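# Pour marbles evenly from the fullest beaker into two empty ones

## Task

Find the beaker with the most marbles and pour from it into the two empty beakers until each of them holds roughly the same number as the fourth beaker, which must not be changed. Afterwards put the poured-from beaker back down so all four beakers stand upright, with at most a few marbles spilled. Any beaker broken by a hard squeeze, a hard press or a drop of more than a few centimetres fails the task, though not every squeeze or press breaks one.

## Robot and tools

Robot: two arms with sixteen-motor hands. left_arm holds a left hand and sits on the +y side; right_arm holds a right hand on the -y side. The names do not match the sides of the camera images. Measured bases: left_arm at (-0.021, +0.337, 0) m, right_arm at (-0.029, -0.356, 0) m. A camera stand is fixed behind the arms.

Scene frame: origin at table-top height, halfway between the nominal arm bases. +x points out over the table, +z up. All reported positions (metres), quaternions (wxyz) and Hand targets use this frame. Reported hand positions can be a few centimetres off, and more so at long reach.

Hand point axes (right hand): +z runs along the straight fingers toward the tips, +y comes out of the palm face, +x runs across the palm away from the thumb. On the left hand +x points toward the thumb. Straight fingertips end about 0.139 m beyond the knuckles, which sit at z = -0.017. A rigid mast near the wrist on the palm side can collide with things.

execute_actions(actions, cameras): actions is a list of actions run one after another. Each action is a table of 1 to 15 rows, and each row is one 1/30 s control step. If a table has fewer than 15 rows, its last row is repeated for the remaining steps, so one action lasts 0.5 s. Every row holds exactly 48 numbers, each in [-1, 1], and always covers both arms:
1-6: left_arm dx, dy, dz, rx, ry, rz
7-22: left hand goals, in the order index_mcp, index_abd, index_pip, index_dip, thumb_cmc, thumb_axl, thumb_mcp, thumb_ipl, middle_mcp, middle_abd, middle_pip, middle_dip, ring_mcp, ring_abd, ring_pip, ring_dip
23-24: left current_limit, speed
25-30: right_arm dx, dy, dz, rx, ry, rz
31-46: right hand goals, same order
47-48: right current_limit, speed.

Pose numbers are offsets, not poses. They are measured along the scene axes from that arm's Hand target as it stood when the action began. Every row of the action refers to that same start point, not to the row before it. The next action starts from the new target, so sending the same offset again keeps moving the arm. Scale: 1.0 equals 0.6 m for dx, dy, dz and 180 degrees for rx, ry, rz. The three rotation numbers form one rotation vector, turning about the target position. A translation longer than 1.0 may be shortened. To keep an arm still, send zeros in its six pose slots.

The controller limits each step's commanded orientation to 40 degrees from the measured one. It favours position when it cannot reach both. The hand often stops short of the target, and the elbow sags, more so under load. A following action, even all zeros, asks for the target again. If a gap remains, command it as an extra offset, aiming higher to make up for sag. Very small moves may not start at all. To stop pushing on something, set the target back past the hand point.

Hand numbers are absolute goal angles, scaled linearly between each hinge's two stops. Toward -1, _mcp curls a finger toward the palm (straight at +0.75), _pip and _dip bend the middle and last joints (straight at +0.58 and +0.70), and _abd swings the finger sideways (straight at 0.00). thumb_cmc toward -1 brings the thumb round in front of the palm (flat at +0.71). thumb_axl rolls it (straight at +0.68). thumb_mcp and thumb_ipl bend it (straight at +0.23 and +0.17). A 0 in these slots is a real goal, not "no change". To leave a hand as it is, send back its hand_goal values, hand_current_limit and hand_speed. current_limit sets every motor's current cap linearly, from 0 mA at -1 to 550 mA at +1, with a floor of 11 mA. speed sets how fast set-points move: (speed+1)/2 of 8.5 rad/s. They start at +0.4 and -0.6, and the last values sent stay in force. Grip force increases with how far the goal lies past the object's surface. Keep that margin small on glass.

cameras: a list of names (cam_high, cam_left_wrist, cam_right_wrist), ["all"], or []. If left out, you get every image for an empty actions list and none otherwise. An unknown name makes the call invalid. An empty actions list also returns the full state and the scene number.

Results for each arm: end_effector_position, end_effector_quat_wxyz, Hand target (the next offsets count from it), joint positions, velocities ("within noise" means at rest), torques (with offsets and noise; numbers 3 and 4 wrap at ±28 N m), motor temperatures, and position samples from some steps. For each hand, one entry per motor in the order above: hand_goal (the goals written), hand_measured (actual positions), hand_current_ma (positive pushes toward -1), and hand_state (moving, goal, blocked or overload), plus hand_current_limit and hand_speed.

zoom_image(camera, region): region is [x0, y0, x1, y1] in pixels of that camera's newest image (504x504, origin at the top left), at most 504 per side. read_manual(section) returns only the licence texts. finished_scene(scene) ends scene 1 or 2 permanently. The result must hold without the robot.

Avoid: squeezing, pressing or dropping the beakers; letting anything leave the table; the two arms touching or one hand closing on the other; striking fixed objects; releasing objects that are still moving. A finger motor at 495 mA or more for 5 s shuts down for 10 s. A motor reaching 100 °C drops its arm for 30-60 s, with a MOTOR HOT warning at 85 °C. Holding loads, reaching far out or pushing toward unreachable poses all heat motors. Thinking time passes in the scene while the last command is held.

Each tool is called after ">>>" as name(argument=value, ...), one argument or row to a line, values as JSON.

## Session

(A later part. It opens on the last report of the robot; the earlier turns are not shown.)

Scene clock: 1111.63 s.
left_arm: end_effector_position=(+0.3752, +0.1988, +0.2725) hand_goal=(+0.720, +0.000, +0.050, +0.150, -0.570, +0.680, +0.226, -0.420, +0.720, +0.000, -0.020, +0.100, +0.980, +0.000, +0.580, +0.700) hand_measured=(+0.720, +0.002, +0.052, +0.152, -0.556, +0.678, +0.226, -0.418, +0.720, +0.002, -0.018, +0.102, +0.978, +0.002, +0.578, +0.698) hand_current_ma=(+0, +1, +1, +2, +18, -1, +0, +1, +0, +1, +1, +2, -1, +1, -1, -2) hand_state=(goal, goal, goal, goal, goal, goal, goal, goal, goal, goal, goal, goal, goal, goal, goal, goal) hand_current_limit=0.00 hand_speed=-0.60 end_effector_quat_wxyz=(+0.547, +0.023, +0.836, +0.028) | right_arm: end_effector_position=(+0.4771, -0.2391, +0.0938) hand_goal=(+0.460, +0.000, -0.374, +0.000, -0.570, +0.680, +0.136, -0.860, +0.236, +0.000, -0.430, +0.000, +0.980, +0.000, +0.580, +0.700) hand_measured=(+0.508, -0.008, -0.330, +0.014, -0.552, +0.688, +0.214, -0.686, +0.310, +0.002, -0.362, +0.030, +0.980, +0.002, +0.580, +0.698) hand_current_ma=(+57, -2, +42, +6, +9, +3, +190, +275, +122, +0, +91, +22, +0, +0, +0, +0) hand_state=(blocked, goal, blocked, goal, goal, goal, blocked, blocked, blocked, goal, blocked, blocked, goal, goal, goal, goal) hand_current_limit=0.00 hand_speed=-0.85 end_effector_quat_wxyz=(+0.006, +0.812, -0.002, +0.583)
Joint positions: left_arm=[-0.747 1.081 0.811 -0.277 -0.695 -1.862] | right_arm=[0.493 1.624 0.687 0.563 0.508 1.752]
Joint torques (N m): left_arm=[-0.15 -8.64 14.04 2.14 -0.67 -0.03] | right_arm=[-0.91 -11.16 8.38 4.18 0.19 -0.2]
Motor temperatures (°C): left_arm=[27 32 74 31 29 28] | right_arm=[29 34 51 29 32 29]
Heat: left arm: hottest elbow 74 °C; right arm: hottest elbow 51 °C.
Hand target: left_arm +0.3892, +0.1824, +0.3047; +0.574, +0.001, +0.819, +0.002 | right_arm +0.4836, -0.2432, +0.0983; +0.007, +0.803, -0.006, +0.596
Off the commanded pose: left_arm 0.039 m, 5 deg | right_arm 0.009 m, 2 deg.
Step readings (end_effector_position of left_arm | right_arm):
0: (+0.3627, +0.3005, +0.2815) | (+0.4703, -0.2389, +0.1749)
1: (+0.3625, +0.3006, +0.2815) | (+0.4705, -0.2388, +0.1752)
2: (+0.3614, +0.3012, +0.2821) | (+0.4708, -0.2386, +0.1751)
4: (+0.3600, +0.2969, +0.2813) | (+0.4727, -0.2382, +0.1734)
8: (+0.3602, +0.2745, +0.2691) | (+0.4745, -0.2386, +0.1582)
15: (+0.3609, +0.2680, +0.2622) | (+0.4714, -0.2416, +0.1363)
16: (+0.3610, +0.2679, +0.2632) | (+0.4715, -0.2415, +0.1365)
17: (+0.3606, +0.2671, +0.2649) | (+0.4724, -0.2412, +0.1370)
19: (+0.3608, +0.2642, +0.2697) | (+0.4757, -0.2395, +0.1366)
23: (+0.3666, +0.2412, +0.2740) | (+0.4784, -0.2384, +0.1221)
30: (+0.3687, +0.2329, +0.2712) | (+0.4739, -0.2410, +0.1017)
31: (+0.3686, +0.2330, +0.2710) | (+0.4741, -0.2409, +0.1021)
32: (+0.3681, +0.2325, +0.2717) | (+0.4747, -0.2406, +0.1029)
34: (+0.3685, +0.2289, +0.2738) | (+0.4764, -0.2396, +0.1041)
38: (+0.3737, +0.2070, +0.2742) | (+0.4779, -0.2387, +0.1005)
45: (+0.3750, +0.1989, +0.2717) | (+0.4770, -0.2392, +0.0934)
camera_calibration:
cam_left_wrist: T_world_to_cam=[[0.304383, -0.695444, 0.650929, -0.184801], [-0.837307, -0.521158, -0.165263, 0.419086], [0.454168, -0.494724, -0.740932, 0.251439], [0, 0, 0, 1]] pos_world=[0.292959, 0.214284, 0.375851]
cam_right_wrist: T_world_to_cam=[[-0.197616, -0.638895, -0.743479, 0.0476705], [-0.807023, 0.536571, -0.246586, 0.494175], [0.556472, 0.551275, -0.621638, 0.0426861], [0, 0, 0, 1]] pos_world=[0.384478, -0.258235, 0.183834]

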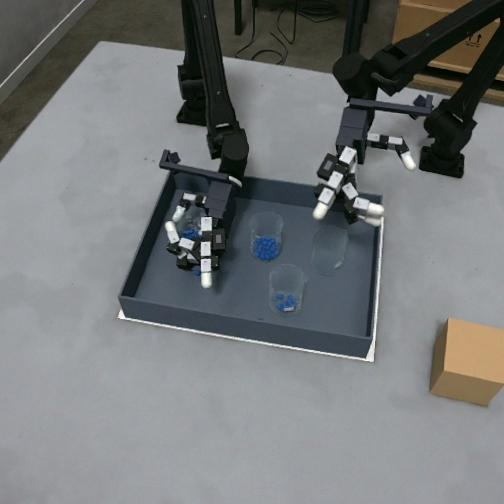

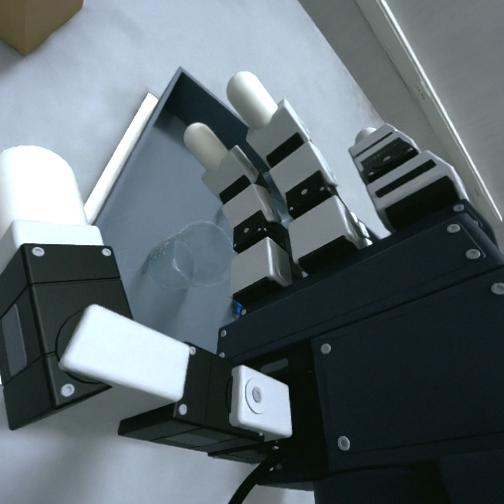

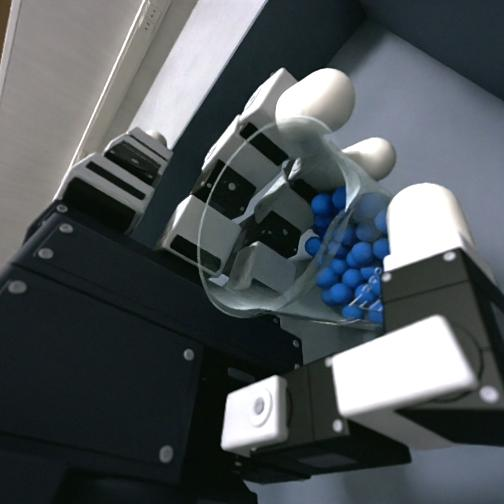

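>>> execute_actions(
  actions=[
    [[0,0,0,0,0,0,0.72,0,0.05,0.15,-0.571,0.68,0.225,-0.42,0.72,0,-0.02,0.1,0.98,0,0.58,0.7,0,-0.6,0,0,-0.028,0,0,0,0.46,0,-0.375,0,-0.571,0.68,0.135,-0.86,0.235,0,-0.43,0,0.98,0,0.58,0.7,0,-0.85]],
    [[0,0,0,0,0,0,0.72,0,0.05,0.15,-0.571,0.68,0.225,-0.42,0.72,0,-0.02,0.1,0.98,0,0.58,0.7,0,-0.6,0,0,-0.015,0,0.00,0,0.46,0,-0.375,0,-0.571,0.68,0.135,-0.86,0.235,0,-0.43,0,0.98,0,0.58,0.7,0,-0.85]],
  ],
  cameras=["cam_high","cam_right_wrist"],
)

>>> zoom_image(
  camera="cam_high",
  region=[140, 160, 260, 280],
)

Scene clock: 1120.43 s.
left_arm: end_effector_position=(+0.3752, +0.1988, +0.2725) hand_goal=(+0.720, +0.000, +0.050, +0.150, -0.570, +0.680, +0.226, -0.420, +0.720, +0.000, -0.020, +0.100, +0.980, +0.000, +0.580, +0.700) hand_measured=(+0.720, +0.002, +0.052, +0.152, -0.556, +0.678, +0.226, -0.418, +0.720, +0.002, -0.018, +0.102, +0.978, +0.002, +0.578, +0.698) hand_current_ma=(+0, +1, +1, +2, +18, -1, +0, +1, +0, +1, +1, +2, -1, +1, -1, -2) hand_state=(goal, goal, goal, goal, goal, goal, goal, goal, goal, goal, goal, goal, goal, goal, goal, goal) hand_current_limit=0.00 hand_speed=-0.60 end_effector_quat_wxyz=(+0.547, +0.023, +0.836, +0.028) | right_arm: end_effector_position=(+0.4794, -0.2378, +0.0759) hand_goal=(+0.460, +0.000, -0.374, +0.000, -0.570, +0.680, +0.136, -0.860, +0.236, +0.000, -0.430, +0.000, +0.980, +0.000, +0.580, +0.700) hand_measured=(+0.508, -0.008, -0.332, +0.014, -0.552, +0.688, +0.214, -0.686, +0.310, +0.002, -0.362, +0.030, +0.980, +0.002, +0.580, +0.698) hand_current_ma=(+57, -2, +38, +5, +9, +3, +190, +275, +120, +0, +91, +22, +0, +0, +0, +0) hand_state=(blocked, goal, blocked, goal, goal, goal, blocked, blocked, blocked, goal, blocked, blocked, goal, goal, goal, goal) hand_current_limit=0.00 hand_speed=-0.85 end_effector_quat_wxyz=(+0.002, +0.807, -0.005, +0.590)
Joint positions: left_arm=[-0.747 1.081 0.811 -0.277 -0.695 -1.862] | right_arm=[0.493 1.685 0.678 0.652 0.508 1.752]
Joint torques (N m): left_arm=[-0.15 -8.59 14.04 2.14 -0.67 -0.03] | right_arm=[-1.03 -10.29 7.5 4.04 0.19 -0.2]
Motor temperatures (°C): left_arm=[27 32 74 31 29 28] | right_arm=[29 33 51 29 32 29]
Heat: left arm: hottest elbow 74 °C; right arm: hottest elbow 51 °C.
Hand target: left_arm +0.3892, +0.1824, +0.3047; +0.574, +0.001, +0.819, +0.002 | right_arm +0.4836, -0.2431, +0.0725; +0.007, +0.803, -0.006, +0.596
Off the commanded pose: left_arm 0.039 m, 5 deg | right_arm 0.008 m, 1 deg.
Step readings (end_effector_position of left_arm | right_arm):
0: (+0.3752, +0.1988, +0.2725) | (+0.4771, -0.2391, +0.0938)
1: (+0.3752, +0.1988, +0.2725) | (+0.4771, -0.2391, +0.0938)
2: (+0.3752, +0.1988, +0.2725) | (+0.4774, -0.2390, +0.0937)
4: (+0.3752, +0.1988, +0.2725) | (+0.4786, -0.2383, +0.0926)
8: (+0.3752, +0.1988, +0.2725) | (+0.4788, -0.2382, +0.0838)
15: (+0.3752, +0.1988, +0.2725) | (+0.4771, -0.2392, +0.0769)
16: (+0.3752, +0.1988, +0.2725) | (+0.4771, -0.2392, +0.0769)
17: (+0.3752, +0.1988, +0.2725) | (+0.4773, -0.2390, +0.0770)
19: (+0.3752, +0.1988, +0.2725) | (+0.4781, -0.2386, +0.0767)
23: (+0.3752, +0.1988, +0.2725) | (+0.4791, -0.2380, +0.0759)
30: (+0.3752, +0.1988, +0.2725) | (+0.4794, -0.2378, +0.0759)
camera_calibration:
cam_right_wrist: T_world_to_cam=[[-0.18493, -0.63155, -0.752958, 0.0320755], [-0.802757, 0.539047, -0.25497, 0.49009], [0.566906, 0.557291, -0.606667, 0.0248965], [0, 0, 0, 1]] pos_world=[0.385241, -0.257799, 0.164214]
Images, in order (width x height): cam_high 504x504, cam_right_wrist 504x504.

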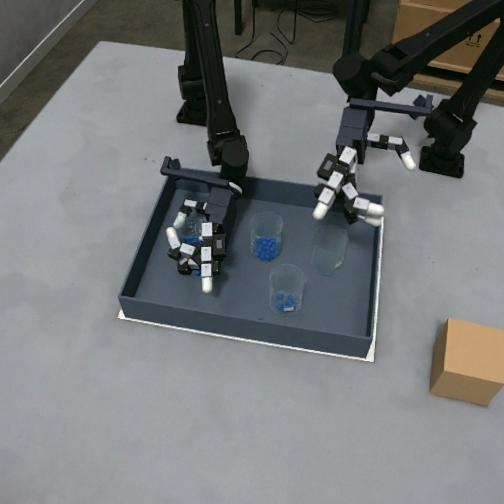

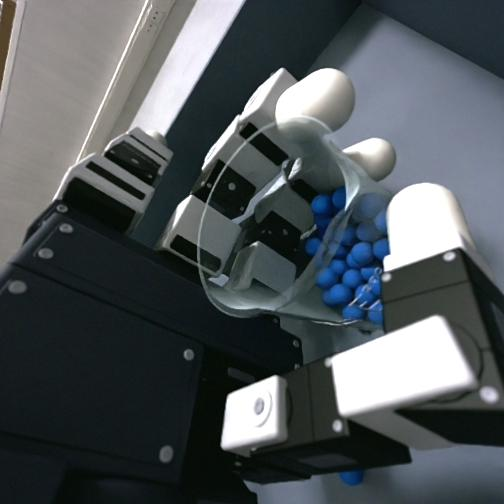

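Scaled by 4.200 from the camera's 504x504 image, which has a finer 720x720 frame.

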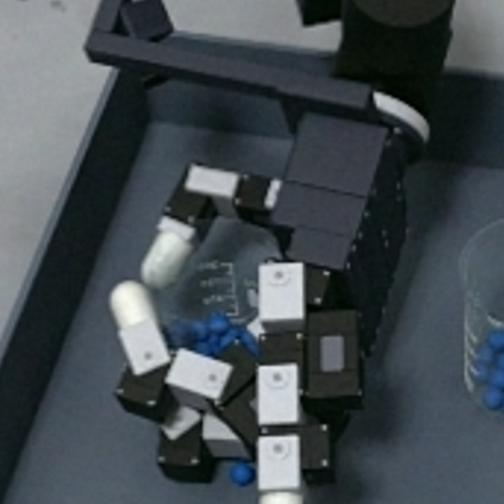

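>>> execute_actions(
  actions=[
    [[0,0,0,0,0,0,0.72,0,0.05,0.15,-0.571,0.68,0.225,-0.42,0.72,0,-0.02,0.1,0.98,0,0.58,0.7,0,-0.6,0,0,0,0,0,0,0.56,0,-0.24,0.06,-0.571,0.68,0.2,-0.79,0.37,0,-0.28,0.06,0.98,0,0.58,0.7,0,-0.85]],
    [[0,0,0,0,0,0,0.72,0,0.05,0.15,-0.571,0.68,0.225,-0.42,0.72,0,-0.02,0.1,0.98,0,0.58,0.7,0,-0.6,0,0,0,0,0,0,0.61,0,-0.12,0.1,-0.571,0.68,0.225,-0.7,0.47,0,-0.2,0.12,0.98,0,0.58,0.7,0,-0.85]],
    [[0,0,0,0,0,0,0.72,0,0.05,0.15,-0.571,0.68,0.225,-0.42,0.72,0,-0.02,0.1,0.98,0,0.58,0.7,0,-0.6,0,0.005,0.004,0,0,0,0.644,0,0.022,0.1,-0.571,0.68,0.225,-0.55,0.6,0,-0.08,0.1,0.98,0,0.58,0.7,0,-0.8]],
    [[0,0,0,0,0,0,0.72,0,0.05,0.15,-0.571,0.68,0.225,-0.42,0.72,0,-0.02,0.1,0.98,0,0.58,0.7,0,-0.6,0,0.008,0.005,0,0,0,0.69,0,0.04,0.1,-0.571,0.68,0.225,-0.44,0.7,0,-0.03,0.1,0.98,0,0.58,0.7,0,-0.8]],
  ],
  cameras=["cam_high","cam_right_wrist"],
)

>>> zoom_image(
  camera="cam_high",
  region=[140, 160, 260, 280],
)

>>> zoom_image(
  camera="cam_right_wrist",
  region=[200, 100, 480, 380],
)

Scene clock: 1142.77 s.
left_arm: end_effector_position=(+0.3752, +0.1988, +0.2725) hand_goal=(+0.720, +0.000, +0.050, +0.150, -0.570, +0.680, +0.226, -0.420, +0.720, +0.000, -0.020, +0.100, +0.980, +0.000, +0.580, +0.700) hand_measured=(+0.720, +0.002, +0.052, +0.152, -0.556, +0.678, +0.226, -0.418, +0.720, +0.002, -0.018, +0.102, +0.978, +0.002, +0.578, +0.698) hand_current_ma=(+0, +1, +1, +2, +18, -1, +0, +1, +0, +1, +1, +2, -1, +1, -1, -2) hand_state=(goal, goal, goal, goal, goal, goal, goal, goal, goal, goal, goal, goal, goal, goal, goal, goal) hand_current_limit=0.00 hand_speed=-0.60 end_effector_quat_wxyz=(+0.547, +0.023, +0.836, +0.028) | right_arm: end_effector_position=(+0.4796, -0.2392, +0.0775) hand_goal=(+0.690, +0.000, +0.040, +0.100, -0.570, +0.680, +0.226, -0.440, +0.700, +0.000, -0.030, +0.100, +0.980, +0.000, +0.580, +0.700) hand_measured=(+0.688, +0.000, +0.038, +0.098, -0.552, +0.684, +0.226, -0.442, +0.698, +0.002, -0.032, +0.102, +0.980, +0.002, +0.580, +0.698) hand_current_ma=(+0, +0, +0, +0, +9, +1, +0, +0, +0, +0, +0, +0, +0, +0, +0, +0) hand_state=(goal, goal, goal, goal, goal, goal, goal, goal, goal, goal, goal, goal, goal, goal, goal, goal) hand_current_limit=0.00 hand_speed=-0.80 end_effector_quat_wxyz=(+0.004, +0.805, -0.008, +0.593)
Joint positions: left_arm=[-0.747 1.081 0.811 -0.277 -0.695 -1.862] | right_arm=[0.492 1.685 0.678 0.659 0.516 1.751]
Joint torques (N m): left_arm=[-0.15 -8.53 14.05 2.14 -0.67 -0.02] | right_arm=[0.32 -10.93 8.64 2.77 0.41 -0.09]
Motor temperatures (°C): left_arm=[27 32 75 30 29 28] | right_arm=[29 33 49 29 32 29]
Heat: left arm: hottest elbow 75 °C; right arm: hottest elbow 49 °C.
Hand target: left_arm +0.3892, +0.1824, +0.3047; +0.574, +0.001, +0.819, +0.002 | right_arm +0.4836, -0.2354, +0.0778; +0.007, +0.803, -0.006, +0.596
Off the commanded pose: left_arm 0.039 m, 5 deg | right_arm 0.005 m, 1 deg.
Step readings (end_effector_position of left_arm | right_arm):
0: (+0.3752, +0.1988, +0.2725) | (+0.4794, -0.2378, +0.0759)
1: (+0.3752, +0.1988, +0.2725) | (+0.4794, -0.2378, +0.0759)
2: (+0.3752, +0.1988, +0.2725) | (+0.4794, -0.2378, +0.0759)
4: (+0.3752, +0.1988, +0.2725) | (+0.4794, -0.2378, +0.0758)
8: (+0.3752, +0.1988, +0.2725) | (+0.4797, -0.2379, +0.0764)
15: (+0.3752, +0.1988, +0.2725) | (+0.4798, -0.2381, +0.0764)
16: (+0.3752, +0.1988, +0.2725) | (+0.4798, -0.2381, +0.0764)
17: (+0.3752, +0.1988, +0.2725) | (+0.4798, -0.2381, +0.0764)
19: (+0.3752, +0.1988, +0.2725) | (+0.4799, -0.2380, +0.0766)
23: (+0.3752, +0.1988, +0.2725) | (+0.4802, -0.2379, +0.0771)
30: (+0.3752, +0.1988, +0.2725) | (+0.4802, -0.2379, +0.0771)
31: (+0.3752, +0.1988, +0.2725) | (+0.4802, -0.2379, +0.0771)
32: (+0.3752, +0.1988, +0.2725) | (+0.4802, -0.2379, +0.0771)
34: (+0.3752, +0.1988, +0.2725) | (+0.4802, -0.2379, +0.0771)
38: (+0.3752, +0.1988, +0.2725) | (+0.4802, -0.2379, +0.0771)
45: (+0.3752, +0.1988, +0.2725) | (+0.4802, -0.2379, +0.0771)
46: (+0.3752, +0.1988, +0.2725) | (+0.4802, -0.2379, +0.0771)
47: (+0.3752, +0.1988, +0.2725) | (+0.4801, -0.2381, +0.0772)
49: (+0.3752, +0.1988, +0.2725) | (+0.4799, -0.2386, +0.0774)
53: (+0.3752, +0.1988, +0.2725) | (+0.4796, -0.2392, +0.0775)
60: (+0.3752, +0.1988, +0.2725) | (+0.4796, -0.2392, +0.0775)
camera_calibration:
cam_right_wrist: T_world_to_cam=[[-0.183981, -0.630243, -0.754285, 0.032467], [-0.796732, 0.545033, -0.261068, 0.490457], [0.575647, 0.552931, -0.60241, 0.0209222], [0, 0, 0, 1]] pos_world=[0.384692, -0.258422, 0.165136]
Images, in order (width x height): cam_high 504x504, cam_right_wrist 504x504.

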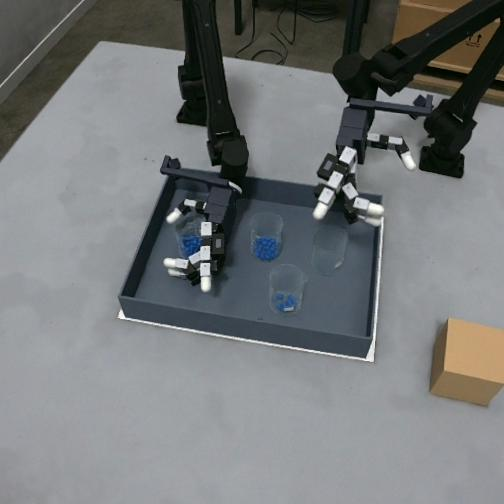

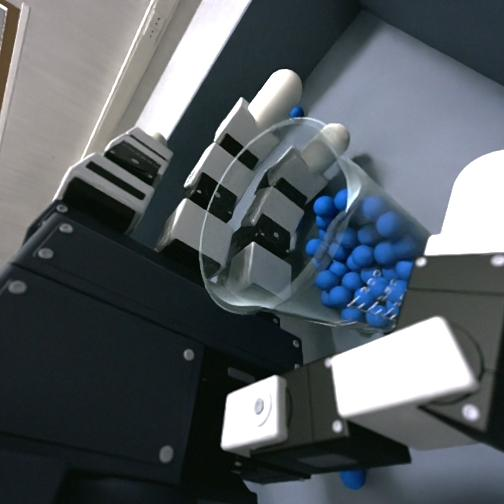

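Scaled by 4.200 from the camera's 504x504 image, which has a finer 720x720 frame.

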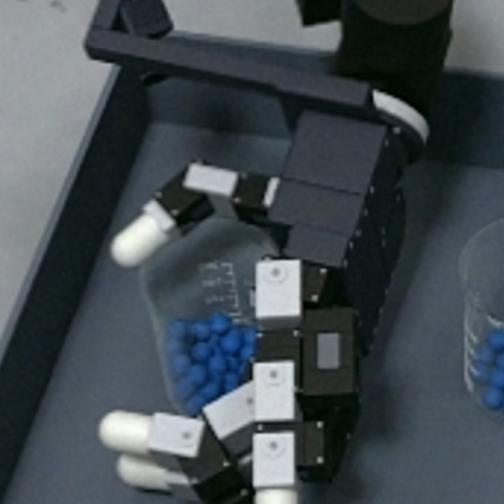

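Scaled by 1.800 from the camera's 504x504 image, which has a finer 720x720 frame.

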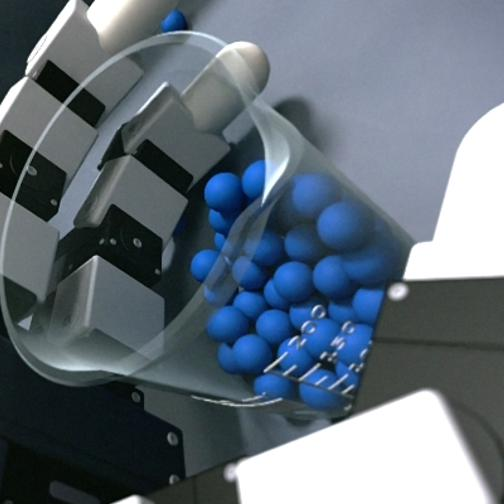

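>>> execute_actions(
  actions=[
    [[0,0,0,0,0,0,0.72,0,0.05,0.15,-0.571,0.68,0.225,-0.42,0.72,0,-0.02,0.1,0.98,0,0.58,0.7,0,-0.6,0,0,0.06,0,0,0,0.69,0,0.04,0.1,-0.571,0.68,0.225,-0.42,0.7,0,-0.03,0.1,0.98,0,0.58,0.7,0,-0.8]],
    [[0,0,0,0,0,0,0.72,0,0.05,0.15,-0.571,0.68,0.225,-0.42,0.72,0,-0.02,0.1,0.98,0,0.58,0.7,0,-0.6,0,0,0.1,0,0,0,0.69,0,0.04,0.1,-0.571,0.68,0.225,-0.42,0.7,0,-0.03,0.1,0.98,0,0.58,0.7,0,-0.8]],
    [[0,0,0,0,0,0,0.72,0,0.05,0.15,-0.571,0.68,0.225,-0.42,0.72,0,-0.02,0.1,0.98,0,0.58,0.7,0,-0.6,0,0,0.11,0,0,0,0.69,0,0.04,0.1,-0.571,0.68,0.225,-0.42,0.7,0,-0.03,0.1,0.98,0,0.58,0.7,0,-0.8]],
    [[0,0,0,0,0,0,0.72,0,0.05,0.15,-0.571,0.68,0.225,-0.42,0.72,0,-0.02,0.1,0.98,0,0.58,0.7,0,-0.6,-0.0385,-0.1167,0.01,0,0,0,0.69,0,0.04,0.1,-0.571,0.68,0.225,-0.42,0.7,0,-0.03,0.1,0.98,0,0.58,0.7,0,-0.8]],
    [[0,0,0,0,0,0,0.72,0,0.05,0.15,-0.571,0.68,0.225,-0.42,0.72,0,-0.02,0.1,0.98,0,0.58,0.7,0,-0.6,-0.0385,-0.1167,0.01,0,0,0,0.69,0,0.04,0.1,-0.571,0.68,0.225,-0.42,0.7,0,-0.03,0.1,0.98,0,0.58,0.7,0,-0.8]],
    [[0.02,-0.06,0,0,0,0,0.72,0,0.05,0.15,-0.571,0.68,0.225,-0.42,0.72,0,-0.02,0.1,0.98,0,0.58,0.7,0,-0.6,-0.0385,-0.1167,0,0,0,0,0.69,0,0.04,0.1,-0.571,0.68,0.225,-0.42,0.7,0,-0.03,0.1,0.98,0,0.58,0.7,0,-0.8]],
    [[0.02,-0.06,0,0,0,0,0.72,0,0.05,0.15,-0.571,0.68,0.225,-0.42,0.72,0,-0.02,0.1,0.98,0,0.58,0.7,0,-0.6,-0.0385,-0.1167,0,0,0,0,0.69,0,0.04,0.1,-0.571,0.68,0.225,-0.42,0.7,0,-0.03,0.1,0.98,0,0.58,0.7,0,-0.8]],
    [[0.02,-0.06,0,0,0,0,0.72,0,0.05,0.15,-0.571,0.68,0.225,-0.42,0.72,0,-0.02,0.1,0.98,0,0.58,0.7,0,-0.6,-0.0385,-0.1167,0,0,0,0,0.69,0,0.04,0.1,-0.571,0.68,0.225,-0.42,0.7,0,-0.03,0.1,0.98,0,0.58,0.7,0,-0.8]],
  ],
  cameras=["cam_high","cam_left_wrist"],
)

>>> zoom_image(
  camera="cam_high",
  region=[110, 160, 400, 370],
)

Scene clock: 1172.27 s.
left_arm: end_effector_position=(+0.4155, +0.0930, +0.2794) hand_goal=(+0.720, +0.000, +0.050, +0.150, -0.570, +0.680, +0.226, -0.420, +0.720, +0.000, -0.020, +0.100, +0.980, +0.000, +0.580, +0.700) hand_measured=(+0.720, +0.002, +0.052, +0.152, -0.556, +0.678, +0.226, -0.418, +0.720, +0.002, -0.018, +0.102, +0.978, +0.002, +0.578, +0.698) hand_current_ma=(+0, +1, +1, +2, +18, -1, +0, +1, +0, +1, +1, +2, -1, +1, -1, -2) hand_state=(goal, goal, goal, goal, goal, goal, goal, goal, goal, goal, goal, goal, goal, goal, goal, goal) hand_current_limit=0.00 hand_speed=-0.60 end_effector_quat_wxyz=(+0.557, +0.020, +0.830, +0.025) | right_arm: end_effector_position=(+0.3648, -0.5795, +0.2489) hand_goal=(+0.690, +0.000, +0.040, +0.100, -0.570, +0.680, +0.226, -0.420, +0.700, +0.000, -0.030, +0.100, +0.980, +0.000, +0.580, +0.700) hand_measured=(+0.690, +0.002, +0.040, +0.098, -0.554, +0.684, +0.224, -0.422, +0.700, +0.002, -0.030, +0.102, +0.978, +0.002, +0.580, +0.698) hand_current_ma=(+0, +0, +0, +0, +7, +1, +0, +0, +0, +0, +0, +0, +0, +0, +0, +0) hand_state=(goal, goal, goal, goal, goal, goal, goal, goal, goal, goal, goal, goal, goal, goal, goal, goal) hand_current_limit=0.00 hand_speed=-0.80 end_effector_quat_wxyz=(+0.002, +0.800, -0.012, +0.600)
Joint positions: left_arm=[-0.863 1.366 1.063 -0.272 -0.799 -1.938] | right_arm=[-0.557 0.906 0.567 0.018 -0.481 1.43]
Joint torques (N m): left_arm=[-0.32 -13.57 13.75 1.35 -0.74 -0.02] | right_arm=[-0.91 -2.43 13.44 1.99 -0.34 -0.23]
Motor temperatures (°C): left_arm=[27 32 77 30 29 28] | right_arm=[29 33 48 29 32 29]
Heat: left arm: hottest elbow 77 °C; right arm: hottest elbow 48 °C.
Hand target: left_arm +0.4252, +0.0745, +0.3046; +0.574, +0.001, +0.819, +0.002 | right_arm +0.3681, -0.5854, +0.2518; +0.007, +0.803, -0.006, +0.596
Off the commanded pose: left_arm 0.033 m, 4 deg | right_arm 0.007 m, 1 deg.
Step readings (end_effector_position of left_arm | right_arm):
0: (+0.3752, +0.1988, +0.2725) | (+0.4796, -0.2392, +0.0775)
1: (+0.3752, +0.1988, +0.2725) | (+0.4796, -0.2392, +0.0775)
2: (+0.3752, +0.1988, +0.2725) | (+0.4796, -0.2392, +0.0778)
4: (+0.3752, +0.1988, +0.2725) | (+0.4780, -0.2401, +0.0799)
8: (+0.3752, +0.1988, +0.2725) | (+0.4759, -0.2414, +0.0911)
15: (+0.3752, +0.1988, +0.2725) | (+0.4748, -0.2420, +0.1004)
16: (+0.3752, +0.1988, +0.2725) | (+0.4746, -0.2421, +0.1001)
17: (+0.3752, +0.1988, +0.2725) | (+0.4739, -0.2425, +0.1005)
19: (+0.3752, +0.1988, +0.2725) | (+0.4704, -0.2445, +0.1048)
23: (+0.3752, +0.1988, +0.2725) | (+0.4675, -0.2462, +0.1322)
30: (+0.3752, +0.1988, +0.2725) | (+0.4758, -0.2418, +0.1660)
31: (+0.3752, +0.1988, +0.2725) | (+0.4755, -0.2420, +0.1654)
32: (+0.3752, +0.1988, +0.2725) | (+0.4746, -0.2425, +0.1647)
34: (+0.3752, +0.1988, +0.2725) | (+0.4708, -0.2447, +0.1656)
38: (+0.3752, +0.1988, +0.2725) | (+0.4679, -0.2464, +0.1884)
45: (+0.3752, +0.1988, +0.2725) | (+0.4754, -0.2420, +0.2277)
46: (+0.3752, +0.1988, +0.2725) | (+0.4757, -0.2417, +0.2279)
47: (+0.3752, +0.1988, +0.2725) | (+0.4763, -0.2411, +0.2275)
49: (+0.3752, +0.1988, +0.2725) | (+0.4753, -0.2458, +0.2259)
53: (+0.3752, +0.1988, +0.2725) | (+0.4654, -0.2809, +0.2338)
60: (+0.3752, +0.1988, +0.2725) | (+0.4629, -0.3009, +0.2503)
61: (+0.3752, +0.1988, +0.2725) | (+0.4631, -0.3004, +0.2495)
62: (+0.3752, +0.1988, +0.2725) | (+0.4635, -0.3024, +0.2481)
64: (+0.3752, +0.1988, +0.2725) | (+0.4593, -0.3094, +0.2421)
68: (+0.3752, +0.1988, +0.2725) | (+0.4432, -0.3507, +0.2397)
75: (+0.3752, +0.1988, +0.2725) | (+0.4391, -0.3708, +0.2523)
76: (+0.3753, +0.1987, +0.2726) | (+0.4396, -0.3701, +0.2520)
77: (+0.3751, +0.1982, +0.2733) | (+0.4400, -0.3725, +0.2508)
79: (+0.3770, +0.1933, +0.2757) | (+0.4379, -0.3787, +0.2465)
83: (+0.3856, +0.1723, +0.2769) | (+0.4211, -0.4215, +0.2446)
90: (+0.3881, +0.1650, +0.2733) | (+0.4166, -0.4405, +0.2515)
91: (+0.3880, +0.1650, +0.2735) | (+0.4170, -0.4398, +0.2512)
92: (+0.3880, +0.1640, +0.2745) | (+0.4174, -0.4417, +0.2502)
94: (+0.3902, +0.1585, +0.2772) | (+0.4160, -0.4489, +0.2480)
98: (+0.3987, +0.1377, +0.2798) | (+0.3977, -0.4940, +0.2481)
105: (+0.4013, +0.1295, +0.2756) | (+0.3927, -0.5114, +0.2504)
106: (+0.4012, +0.1295, +0.2757) | (+0.3930, -0.5112, +0.2505)
107: (+0.4011, +0.1286, +0.2767) | (+0.3933, -0.5125, +0.2501)
109: (+0.4037, +0.1231, +0.2797) | (+0.3920, -0.5196, +0.2492)
113: (+0.4127, +0.1022, +0.2828) | (+0.3717, -0.5650, +0.2483)
120: (+0.4151, +0.0933, +0.2780) | (+0.3641, -0.5800, +0.2494)
camera_calibration:
cam_left_wrist: T_world_to_cam=[[0.291156, -0.688193, 0.664544, -0.274133], [-0.832699, -0.524294, -0.178123, 0.400849], [0.471, -0.501503, -0.725709, 0.175233], [0, 0, 0, 1]] pos_world=[0.331068, 0.109387, 0.380742]
Images, in order (width x height): cam_high 504x504, cam_left_wrist 504x504.

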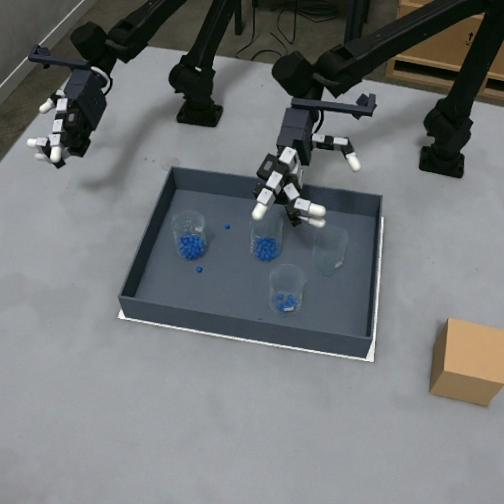

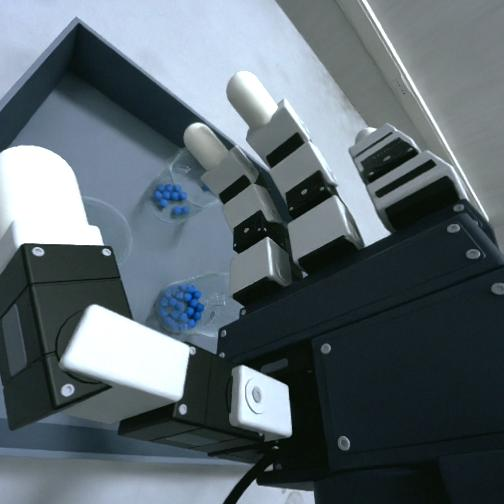

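Scaled by 1.738 from the camera's 504x504 image, which has a finer 720x720 frame.

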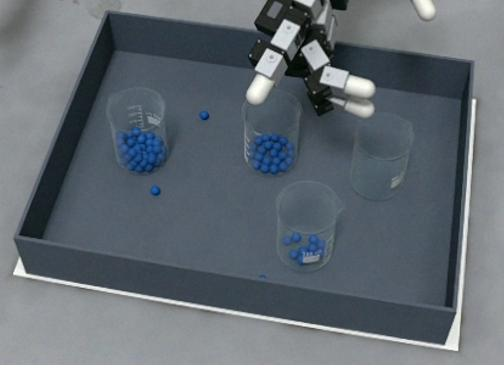

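>>> execute_actions(
  actions=[
    [[0.012,-0.065,0,0,0,0,0.72,0,0.05,0.15,-0.571,0.68,0.225,-0.42,0.72,0,-0.02,0.1,0.98,0,0.58,0.7,0,-0.6,0,0,0,0,0,0,0.69,0,0.04,0.1,-0.571,0.68,0.225,-0.42,0.7,0,-0.03,0.1,0.98,0,0.58,0.7,0,-0.8]],
    [[0.012,-0.065,0,0,0,0,0.72,0,0.05,0.15,-0.571,0.68,0.225,-0.42,0.72,0,-0.02,0.1,0.98,0,0.58,0.7,0,-0.6,0,0,0,0,0,0,0.69,0,0.04,0.1,-0.571,0.68,0.225,-0.42,0.7,0,-0.03,0.1,0.98,0,0.58,0.7,0,-0.8]],
    [[0.004,-0.045,-0.03,0,0,0,0.72,0,0.05,0.15,-0.571,0.68,0.225,-0.42,0.72,0,-0.02,0.1,0.98,0,0.58,0.7,0,-0.6,0,0,0,0,0,0,0.69,0,0.04,0.1,-0.571,0.68,0.225,-0.42,0.7,0,-0.03,0.1,0.98,0,0.58,0.7,0,-0.8]],
    [[0,0,-0.1,0,0,0,0.72,0,0.05,0.15,-0.571,0.68,0.225,-0.42,0.72,0,-0.02,0.1,0.98,0,0.58,0.7,0,-0.6,0,0,0,0,0,0,0.69,0,0.04,0.1,-0.571,0.68,0.225,-0.42,0.7,0,-0.03,0.1,0.98,0,0.58,0.7,0,-0.8]],
    [[0,0,-0.1,0,0,0,0.72,0,0.05,0.15,-0.571,0.68,0.225,-0.42,0.72,0,-0.02,0.1,0.98,0,0.58,0.7,0,-0.6,0,0,0,0,0,0,0.69,0,0.04,0.1,-0.571,0.68,0.225,-0.42,0.7,0,-0.03,0.1,0.98,0,0.58,0.7,0,-0.8]],
  ],
  cameras=["cam_high","cam_left_wrist"],
)

>>> zoom_image(
  camera="cam_high",
  region=[210, 150, 350, 290],
)

Scene clock: 1200.70 s.
left_arm: end_effector_position=(+0.4453, -0.0248, +0.1681) hand_goal=(+0.720, +0.000, +0.050, +0.150, -0.570, +0.680, +0.226, -0.420, +0.720, +0.000, -0.020, +0.100, +0.980, +0.000, +0.580, +0.700) hand_measured=(+0.720, +0.002, +0.052, +0.152, -0.556, +0.678, +0.226, -0.418, +0.720, +0.002, -0.018, +0.102, +0.978, +0.002, +0.578, +0.698) hand_current_ma=(+0, +1, +1, +2, +18, -1, +0, +1, +0, +1, +1, +2, -1, +1, -1, -2) hand_state=(goal, goal, goal, goal, goal, goal, goal, goal, goal, goal, goal, goal, goal, goal, goal, goal) hand_current_limit=0.00 hand_speed=-0.60 end_effector_quat_wxyz=(+0.568, +0.006, +0.823, +0.011) | right_arm: end_effector_position=(+0.3650, -0.5793, +0.2490) hand_goal=(+0.690, +0.000, +0.040, +0.100, -0.570, +0.680, +0.226, -0.420, +0.700, +0.000, -0.030, +0.100, +0.980, +0.000, +0.580, +0.700) hand_measured=(+0.690, +0.002, +0.040, +0.098, -0.554, +0.684, +0.224, -0.422, +0.700, +0.002, -0.030, +0.102, +0.978, +0.002, +0.580, +0.698) hand_current_ma=(+0, +0, +0, +0, +7, +1, +0, +0, +0, +0, +0, +0, +0, +0, +0, +0) hand_state=(goal, goal, goal, goal, goal, goal, goal, goal, goal, goal, goal, goal, goal, goal, goal, goal) hand_current_limit=0.00 hand_speed=-0.80 end_effector_quat_wxyz=(+0.002, +0.800, -0.011, +0.600)
Joint positions: left_arm=[-0.961 1.76 1.211 -0.045 -0.885 -2.027] | right_arm=[-0.557 0.906 0.567 0.018 -0.483 1.428]
Joint torques (N m): left_arm=[-0.32 -20.89 7.72 2.03 -0.77 0.06] | right_arm=[-0.97 -2.49 13.46 1.94 -0.35 -0.23]
Motor temperatures (°C): left_arm=[27 33 79 30 30 28] | right_arm=[29 33 49 29 32 29]
Heat: left arm: hottest elbow 79 °C; right arm: hottest elbow 49 °C.
Hand target: left_arm +0.4421, -0.0305, +0.1666; +0.574, +0.001, +0.819, +0.002 | right_arm +0.3681, -0.5854, +0.2518; +0.007, +0.803, -0.006, +0.596
Off the commanded pose: left_arm 0.007 m, 1 deg | right_arm 0.007 m, 1 deg.
Step readings (end_effector_position of left_arm | right_arm):
0: (+0.4155, +0.0930, +0.2794) | (+0.3648, -0.5795, +0.2489)
1: (+0.4154, +0.0929, +0.2796) | (+0.3648, -0.5795, +0.2489)
2: (+0.4152, +0.0918, +0.2803) | (+0.3648, -0.5795, +0.2489)
4: (+0.4175, +0.0860, +0.2835) | (+0.3648, -0.5795, +0.2489)
8: (+0.4240, +0.0633, +0.2862) | (+0.3650, -0.5793, +0.2489)
15: (+0.4241, +0.0527, +0.2808) | (+0.3650, -0.5793, +0.2490)
16: (+0.4241, +0.0529, +0.2808) | (+0.3650, -0.5793, +0.2490)
17: (+0.4239, +0.0521, +0.2815) | (+0.3650, -0.5793, +0.2490)
19: (+0.4254, +0.0446, +0.2849) | (+0.3650, -0.5793, +0.2490)
23: (+0.4327, +0.0244, +0.2880) | (+0.3650, -0.5793, +0.2490)
30: (+0.4330, +0.0152, +0.2822) | (+0.3650, -0.5793, +0.2490)
31: (+0.4329, +0.0152, +0.2816) | (+0.3650, -0.5793, +0.2490)
32: (+0.4325, +0.0147, +0.2818) | (+0.3650, -0.5793, +0.2490)
34: (+0.4334, +0.0101, +0.2817) | (+0.3650, -0.5793, +0.2490)
38: (+0.4364, -0.0028, +0.2750) | (+0.3650, -0.5793, +0.2490)
45: (+0.4356, -0.0104, +0.2616) | (+0.3650, -0.5793, +0.2490)
46: (+0.4355, -0.0102, +0.2617) | (+0.3650, -0.5793, +0.2490)
47: (+0.4358, -0.0107, +0.2617) | (+0.3650, -0.5793, +0.2490)
49: (+0.4383, -0.0144, +0.2612) | (+0.3650, -0.5793, +0.2490)
53: (+0.4434, -0.0219, +0.2536) | (+0.3650, -0.5793, +0.2490)
60: (+0.4449, -0.0241, +0.2372) | (+0.3650, -0.5793, +0.2490)
61: (+0.4450, -0.0241, +0.2362) | (+0.3650, -0.5793, +0.2490)
62: (+0.4454, -0.0247, +0.2347) | (+0.3650, -0.5793, +0.2490)
64: (+0.4455, -0.0250, +0.2276) | (+0.3650, -0.5793, +0.2490)
68: (+0.4444, -0.0236, +0.2010) | (+0.3650, -0.5793, +0.2490)
75: (+0.4445, -0.0237, +0.1679) | (+0.3650, -0.5793, +0.2490)
camera_calibration:
cam_left_wrist: T_world_to_cam=[[0.276795, -0.659949, 0.698464, -0.288515], [-0.824467, -0.536468, -0.180157, 0.340401], [0.493597, -0.525994, -0.692598, 0.00512164], [0, 0, 0, 1]] pos_world=[0.357981, -0.00509764, 0.26639]
Images, in order (width x height): cam_high 504x504, cam_left_wrist 504x504.

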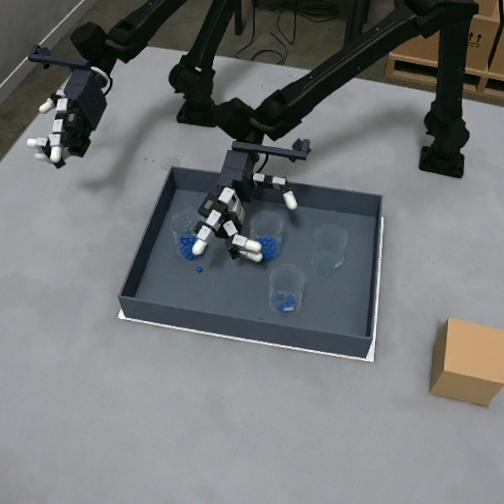

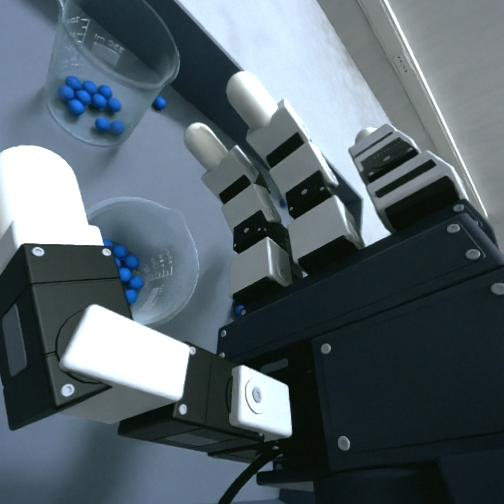

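Scaled by 3.600 from the camera's 504x504 image, which has a finer 720x720 frame.

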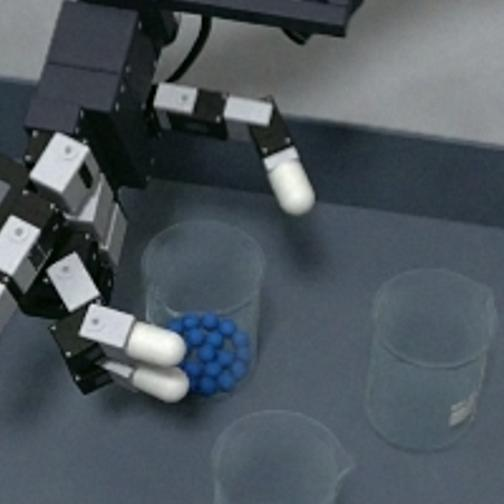

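>>> execute_actions(
  actions=[
    [[-0.006,0,-0.08,0,0,0,0.72,0,0.05,0.15,-0.571,0.68,0.225,-0.42,0.72,0,-0.02,0.1,0.98,0,0.58,0.7,0,-0.6,0,0,0,0,0,0,0.69,0,0.04,0.1,-0.571,0.68,0.225,-0.42,0.7,0,-0.03,0.1,0.98,0,0.58,0.7,0,-0.8]],
  ],
  cameras=["cam_high","cam_left_wrist"],
)

>>> zoom_image(
  camera="cam_high",
  region=[210, 180, 330, 300],
)

Scene clock: 1215.87 s.
left_arm: end_effector_position=(+0.4442, -0.0236, +0.1244) hand_goal=(+0.720, +0.000, +0.050, +0.150, -0.570, +0.680, +0.226, -0.420, +0.720, +0.000, -0.020, +0.100, +0.980, +0.000, +0.580, +0.700) hand_measured=(+0.720, +0.002, +0.052, +0.152, -0.556, +0.678, +0.226, -0.418, +0.720, +0.002, -0.018, +0.102, +0.978, +0.002, +0.578, +0.698) hand_current_ma=(+0, +1, +1, +2, +18, -1, +0, +1, +0, +1, +1, +2, -1, +1, -1, -2) hand_state=(goal, goal, goal, goal, goal, goal, goal, goal, goal, goal, goal, goal, goal, goal, goal, goal) hand_current_limit=0.00 hand_speed=-0.60 end_effector_quat_wxyz=(+0.570, +0.003, +0.821, +0.010) | right_arm: end_effector_position=(+0.3650, -0.5793, +0.2490) hand_goal=(+0.690, +0.000, +0.040, +0.100, -0.570, +0.680, +0.226, -0.420, +0.700, +0.000, -0.030, +0.100, +0.980, +0.000, +0.580, +0.700) hand_measured=(+0.690, +0.002, +0.040, +0.098, -0.554, +0.684, +0.224, -0.422, +0.700, +0.002, -0.030, +0.102, +0.978, +0.002, +0.580, +0.698) hand_current_ma=(+0, +0, +0, +0, +7, +1, +0, +0, +0, +0, +0, +0, +0, +0, +0, +0) hand_state=(goal, goal, goal, goal, goal, goal, goal, goal, goal, goal, goal, goal, goal, goal, goal, goal) hand_current_limit=0.00 hand_speed=-0.80 end_effector_quat_wxyz=(+0.002, +0.800, -0.011, +0.600)
Joint positions: left_arm=[-0.962 1.823 1.163 0.072 -0.89 -2.028] | right_arm=[-0.557 0.906 0.567 0.018 -0.483 1.428]
Joint torques (N m): left_arm=[-0.67 -20.42 7.08 2.02 -0.79 0.02] | right_arm=[-0.97 -2.2 13.48 1.96 -0.35 -0.23]
Motor temperatures (°C): left_arm=[27 33 76 30 30 28] | right_arm=[29 32 50 29 32 29]
Heat: left arm: hottest elbow 76 °C; right arm: hottest elbow 50 °C.
Hand target: left_arm +0.4385, -0.0305, +0.1186; +0.574, +0.001, +0.819, +0.002 | right_arm +0.3681, -0.5854, +0.2518; +0.007, +0.803, -0.006, +0.596
Off the commanded pose: left_arm 0.011 m, 1 deg | right_arm 0.007 m, 1 deg.
Step readings (end_effector_position of left_arm | right_arm):
0: (+0.4453, -0.0248, +0.1681) | (+0.3650, -0.5793, +0.2490)
1: (+0.4453, -0.0248, +0.1681) | (+0.3650, -0.5793, +0.2490)
2: (+0.4455, -0.0252, +0.1677) | (+0.3650, -0.5793, +0.2490)
4: (+0.4459, -0.0264, +0.1658) | (+0.3650, -0.5793, +0.2490)
8: (+0.4453, -0.0254, +0.1498) | (+0.3650, -0.5793, +0.2490)
15: (+0.4437, -0.0231, +0.1245) | (+0.3650, -0.5793, +0.2490)
camera_calibration:
cam_left_wrist: T_world_to_cam=[[0.275571, -0.655998, 0.702657, -0.256805], [-0.821632, -0.540161, -0.182061, 0.331148], [0.49898, -0.527155, -0.687843, -0.0269268], [0, 0, 0, 1]] pos_world=[0.356286, -0.00378531, 0.222214]
Images, in order (width x height): cam_high 504x504, cam_left_wrist 504x504.

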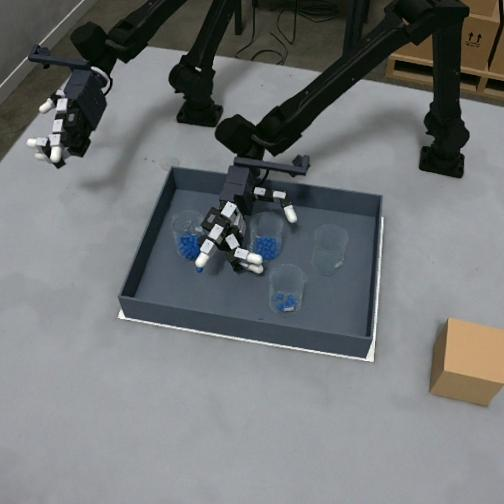

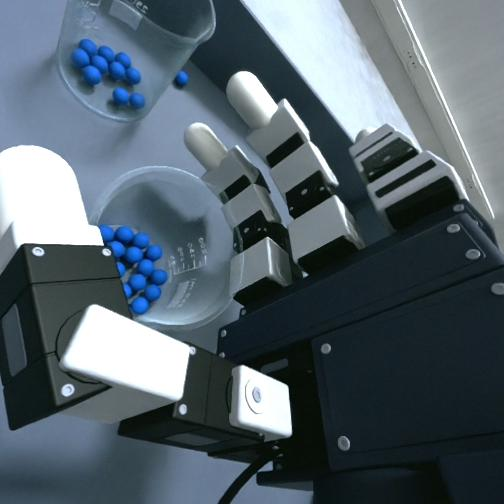

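Scaled by 4.200 from the camera's 504x504 image, which has a finer 720x720 frame.

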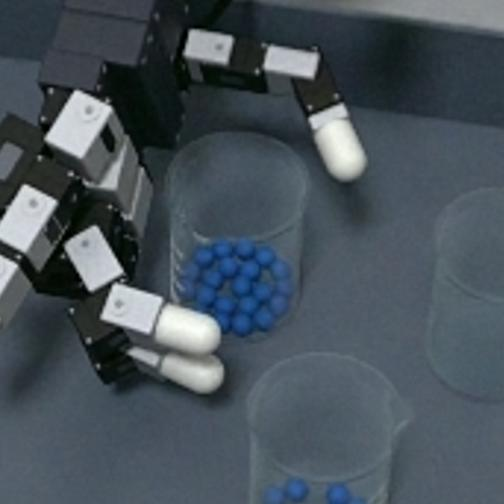

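>>> execute_actions(
  actions=[
    [[-0.003,0,-0.08,0,0,0,0.72,0,0.05,0.15,-0.571,0.68,0.225,-0.42,0.72,0,-0.02,0.1,0.98,0,0.58,0.7,0,-0.6,0,0,0,0,0,0,0.69,0,0.04,0.1,-0.571,0.68,0.225,-0.42,0.7,0,-0.03,0.1,0.98,0,0.58,0.7,0,-0.8]],
    [[0,0,-0.006,0,0,0,0.644,0,0.022,0.043,-0.571,0.68,0.225,-0.5,0.616,0,-0.08,0.043,0.98,0,0.58,0.7,0,-0.8,0,0,0,0,0,0,0.69,0,0.04,0.1,-0.571,0.68,0.225,-0.42,0.7,0,-0.03,0.1,0.98,0,0.58,0.7,0,-0.8]],
  ],
  cameras=["cam_high","cam_left_wrist"],
)

>>> zoom_image(
  camera="cam_high",
  region=[210, 180, 330, 300],
)

Scene clock: 1228.97 s.
left_arm: end_effector_position=(+0.4431, -0.0257, +0.0833) hand_goal=(+0.644, +0.000, +0.022, +0.044, -0.570, +0.680, +0.226, -0.500, +0.616, +0.000, -0.080, +0.044, +0.980, +0.000, +0.580, +0.700) hand_measured=(+0.646, +0.000, +0.024, +0.048, -0.556, +0.678, +0.226, -0.498, +0.620, +0.002, -0.076, +0.046, +0.978, +0.004, +0.578, +0.698) hand_current_ma=(+2, +0, +2, +3, +18, -1, +0, +1, +5, +1, +3, +2, -1, +2, -1, -2) hand_state=(goal, goal, goal, goal, goal, goal, goal, goal, goal, goal, goal, goal, goal, goal, goal, goal) hand_current_limit=0.00 hand_speed=-0.80 end_effector_quat_wxyz=(+0.576, -0.002, +0.817, +0.005) | right_arm: end_effector_position=(+0.3650, -0.5793, +0.2490) hand_goal=(+0.690, +0.000, +0.040, +0.100, -0.570, +0.680, +0.226, -0.420, +0.700, +0.000, -0.030, +0.100, +0.980, +0.000, +0.580, +0.700) hand_measured=(+0.690, +0.002, +0.040, +0.098, -0.554, +0.684, +0.224, -0.422, +0.700, +0.002, -0.030, +0.102, +0.978, +0.002, +0.580, +0.698) hand_current_ma=(+0, +0, +0, +0, +7, +1, +0, +0, +0, +0, +0, +0, +0, +0, +0, +0) hand_state=(goal, goal, goal, goal, goal, goal, goal, goal, goal, goal, goal, goal, goal, goal, goal, goal) hand_current_limit=0.00 hand_speed=-0.80 end_effector_quat_wxyz=(+0.002, +0.800, -0.011, +0.600)
Joint positions: left_arm=[-0.967 1.898 1.133 0.196 -0.899 -2.03] | right_arm=[-0.557 0.906 0.567 0.018 -0.483 1.428]
Joint torques (N m): left_arm=[-0.56 -19.43 6.24 1.95 -0.51 0.04] | right_arm=[-0.85 -2.37 13.41 1.98 -0.35 -0.22]
Motor temperatures (°C): left_arm=[27 34 74 30 30 28] | right_arm=[29 32 50 29 32 29]
Heat: left arm: hottest elbow 74 °C; right arm: hottest elbow 50 °C.
Hand target: left_arm +0.4366, -0.0305, +0.0671; +0.574, +0.001, +0.819, +0.002 | right_arm +0.3681, -0.5854, +0.2518; +0.007, +0.803, -0.006, +0.596
Off the commanded pose: left_arm 0.018 m, 1 deg | right_arm 0.007 m, 1 deg.
Step readings (end_effector_position of left_arm | right_arm):
0: (+0.4442, -0.0236, +0.1244) | (+0.3650, -0.5793, +0.2490)
1: (+0.4442, -0.0236, +0.1244) | (+0.3650, -0.5793, +0.2490)
2: (+0.4445, -0.0241, +0.1240) | (+0.3650, -0.5793, +0.2490)
4: (+0.4456, -0.0256, +0.1208) | (+0.3650, -0.5793, +0.2490)
8: (+0.4452, -0.0258, +0.1024) | (+0.3650, -0.5793, +0.2490)
15: (+0.4424, -0.0248, +0.0837) | (+0.3650, -0.5793, +0.2490)
16: (+0.4425, -0.0249, +0.0838) | (+0.3650, -0.5793, +0.2490)
17: (+0.4426, -0.0251, +0.0839) | (+0.3650, -0.5793, +0.2490)
19: (+0.4428, -0.0254, +0.0840) | (+0.3650, -0.5793, +0.2490)
23: (+0.4430, -0.0256, +0.0832) | (+0.3650, -0.5793, +0.2490)
30: (+0.4431, -0.0257, +0.0833) | (+0.3650, -0.5793, +0.2490)
camera_calibration:
cam_left_wrist: T_world_to_cam=[[0.267348, -0.644912, 0.71597, -0.226136], [-0.816875, -0.545798, -0.186603, 0.319736], [0.511117, -0.53497, -0.67273, -0.0627064], [0, 0, 0, 1]] pos_world=[0.353691, -0.00487282, 0.179386]
Images, in order (width x height): cam_high 504x504, cam_left_wrist 504x504.

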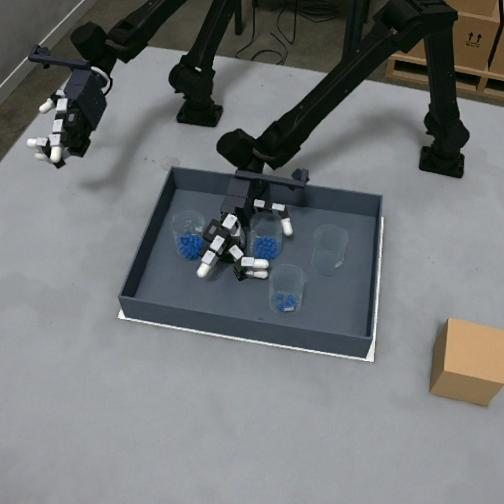

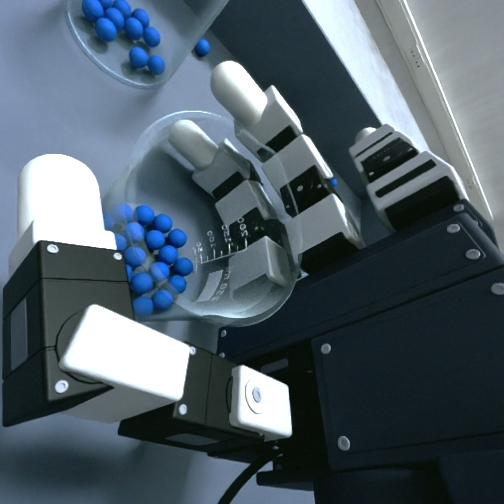

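Scaled by 4.200 from the camera's 504x504 image, which has a finer 720x720 frame.

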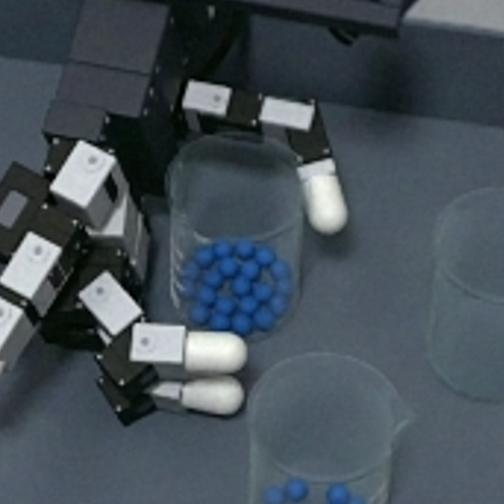

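>>> execute_actions(
  actions=[
    [[-0.002,0.002,-0.008,0,0,0,0.644,0,0.022,0.043,-0.571,0.68,0.225,-0.5,0.616,0,-0.08,0.043,0.98,0,0.58,0.7,0,-0.8,0,0,0,0,0,0,0.69,0,0.04,0.1,-0.571,0.68,0.225,-0.42,0.7,0,-0.03,0.1,0.98,0,0.58,0.7,0,-0.8]],
  ],
)

>>> zoom_image(
  camera="cam_left_wrist",
  region=[60, 80, 340, 360],
)

Scene clock: 1242.57 s.
left_arm: end_effector_position=(+0.4439, -0.0269, +0.0823) hand_goal=(+0.644, +0.000, +0.022, +0.044, -0.570, +0.680, +0.226, -0.500, +0.616, +0.000, -0.080, +0.044, +0.980, +0.000, +0.580, +0.700) hand_measured=(+0.642, -0.002, +0.022, +0.048, -0.556, +0.678, +0.226, -0.498, +0.620, +0.002, -0.076, +0.046, +0.978, +0.004, +0.578, +0.698) hand_current_ma=(-1, -1, +0, +3, +18, -1, +0, +1, +5, +1, +3, +2, -1, +2, -1, -2) hand_state=(goal, goal, goal, goal, goal, goal, goal, goal, goal, goal, goal, goal, goal, goal, goal, goal) hand_current_limit=0.00 hand_speed=-0.80 end_effector_quat_wxyz=(+0.579, -0.005, +0.816, +0.002) | right_arm: end_effector_position=(+0.3650, -0.5793, +0.2490) hand_goal=(+0.690, +0.000, +0.040, +0.100, -0.570, +0.680, +0.226, -0.420, +0.700, +0.000, -0.030, +0.100, +0.980, +0.000, +0.580, +0.700) hand_measured=(+0.690, +0.002, +0.040, +0.098, -0.554, +0.684, +0.224, -0.422, +0.700, +0.002, -0.030, +0.102, +0.978, +0.002, +0.580, +0.698) hand_current_ma=(+0, +0, +0, +0, +7, +1, +0, +0, +0, +0, +0, +0, +0, +0, +0, +0) hand_state=(goal, goal, goal, goal, goal, goal, goal, goal, goal, goal, goal, goal, goal, goal, goal, goal) hand_current_limit=0.00 hand_speed=-0.80 end_effector_quat_wxyz=(+0.002, +0.800, -0.011, +0.600)
Joint positions: left_arm=[-0.967 1.902 1.133 0.21 -0.899 -2.03] | right_arm=[-0.557 0.906 0.567 0.018 -0.483 1.428]
Joint torques (N m): left_arm=[-0.56 -19.19 5.71 1.95 -0.52 0.04] | right_arm=[-0.91 -2.55 13.5 1.99 -0.34 -0.23]
Motor temperatures (°C): left_arm=[27 35 71 30 30 28] | right_arm=[29 32 50 29 31 29]
Heat: left arm: hottest elbow 71 °C; right arm: hottest elbow 50 °C.
Hand target: left_arm +0.4354, -0.0293, +0.0622; +0.574, +0.001, +0.819, +0.002 | right_arm +0.3681, -0.5854, +0.2518; +0.007, +0.803, -0.006, +0.596
Off the commanded pose: left_arm 0.022 m, 1 deg | right_arm 0.007 m, 1 deg.
Step readings (end_effector_position of left_arm | right_arm):
0: (+0.4431, -0.0257, +0.0833) | (+0.3650, -0.5793, +0.2490)
1: (+0.4431, -0.0257, +0.0833) | (+0.3650, -0.5793, +0.2490)
2: (+0.4431, -0.0259, +0.0832) | (+0.3650, -0.5793, +0.2490)
4: (+0.4434, -0.0263, +0.0830) | (+0.3650, -0.5793, +0.2490)
8: (+0.4437, -0.0266, +0.0823) | (+0.3650, -0.5793, +0.2490)
15: (+0.4438, -0.0268, +0.0822) | (+0.3650, -0.5793, +0.2490)

Scaled by 1.800 from the camera's 504x504 image, which has a finer 720x720 frame.
This view is cut from an older image: the scene may have changed since it was taken.

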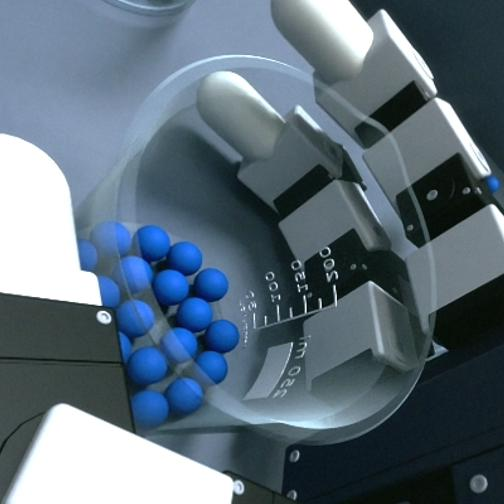

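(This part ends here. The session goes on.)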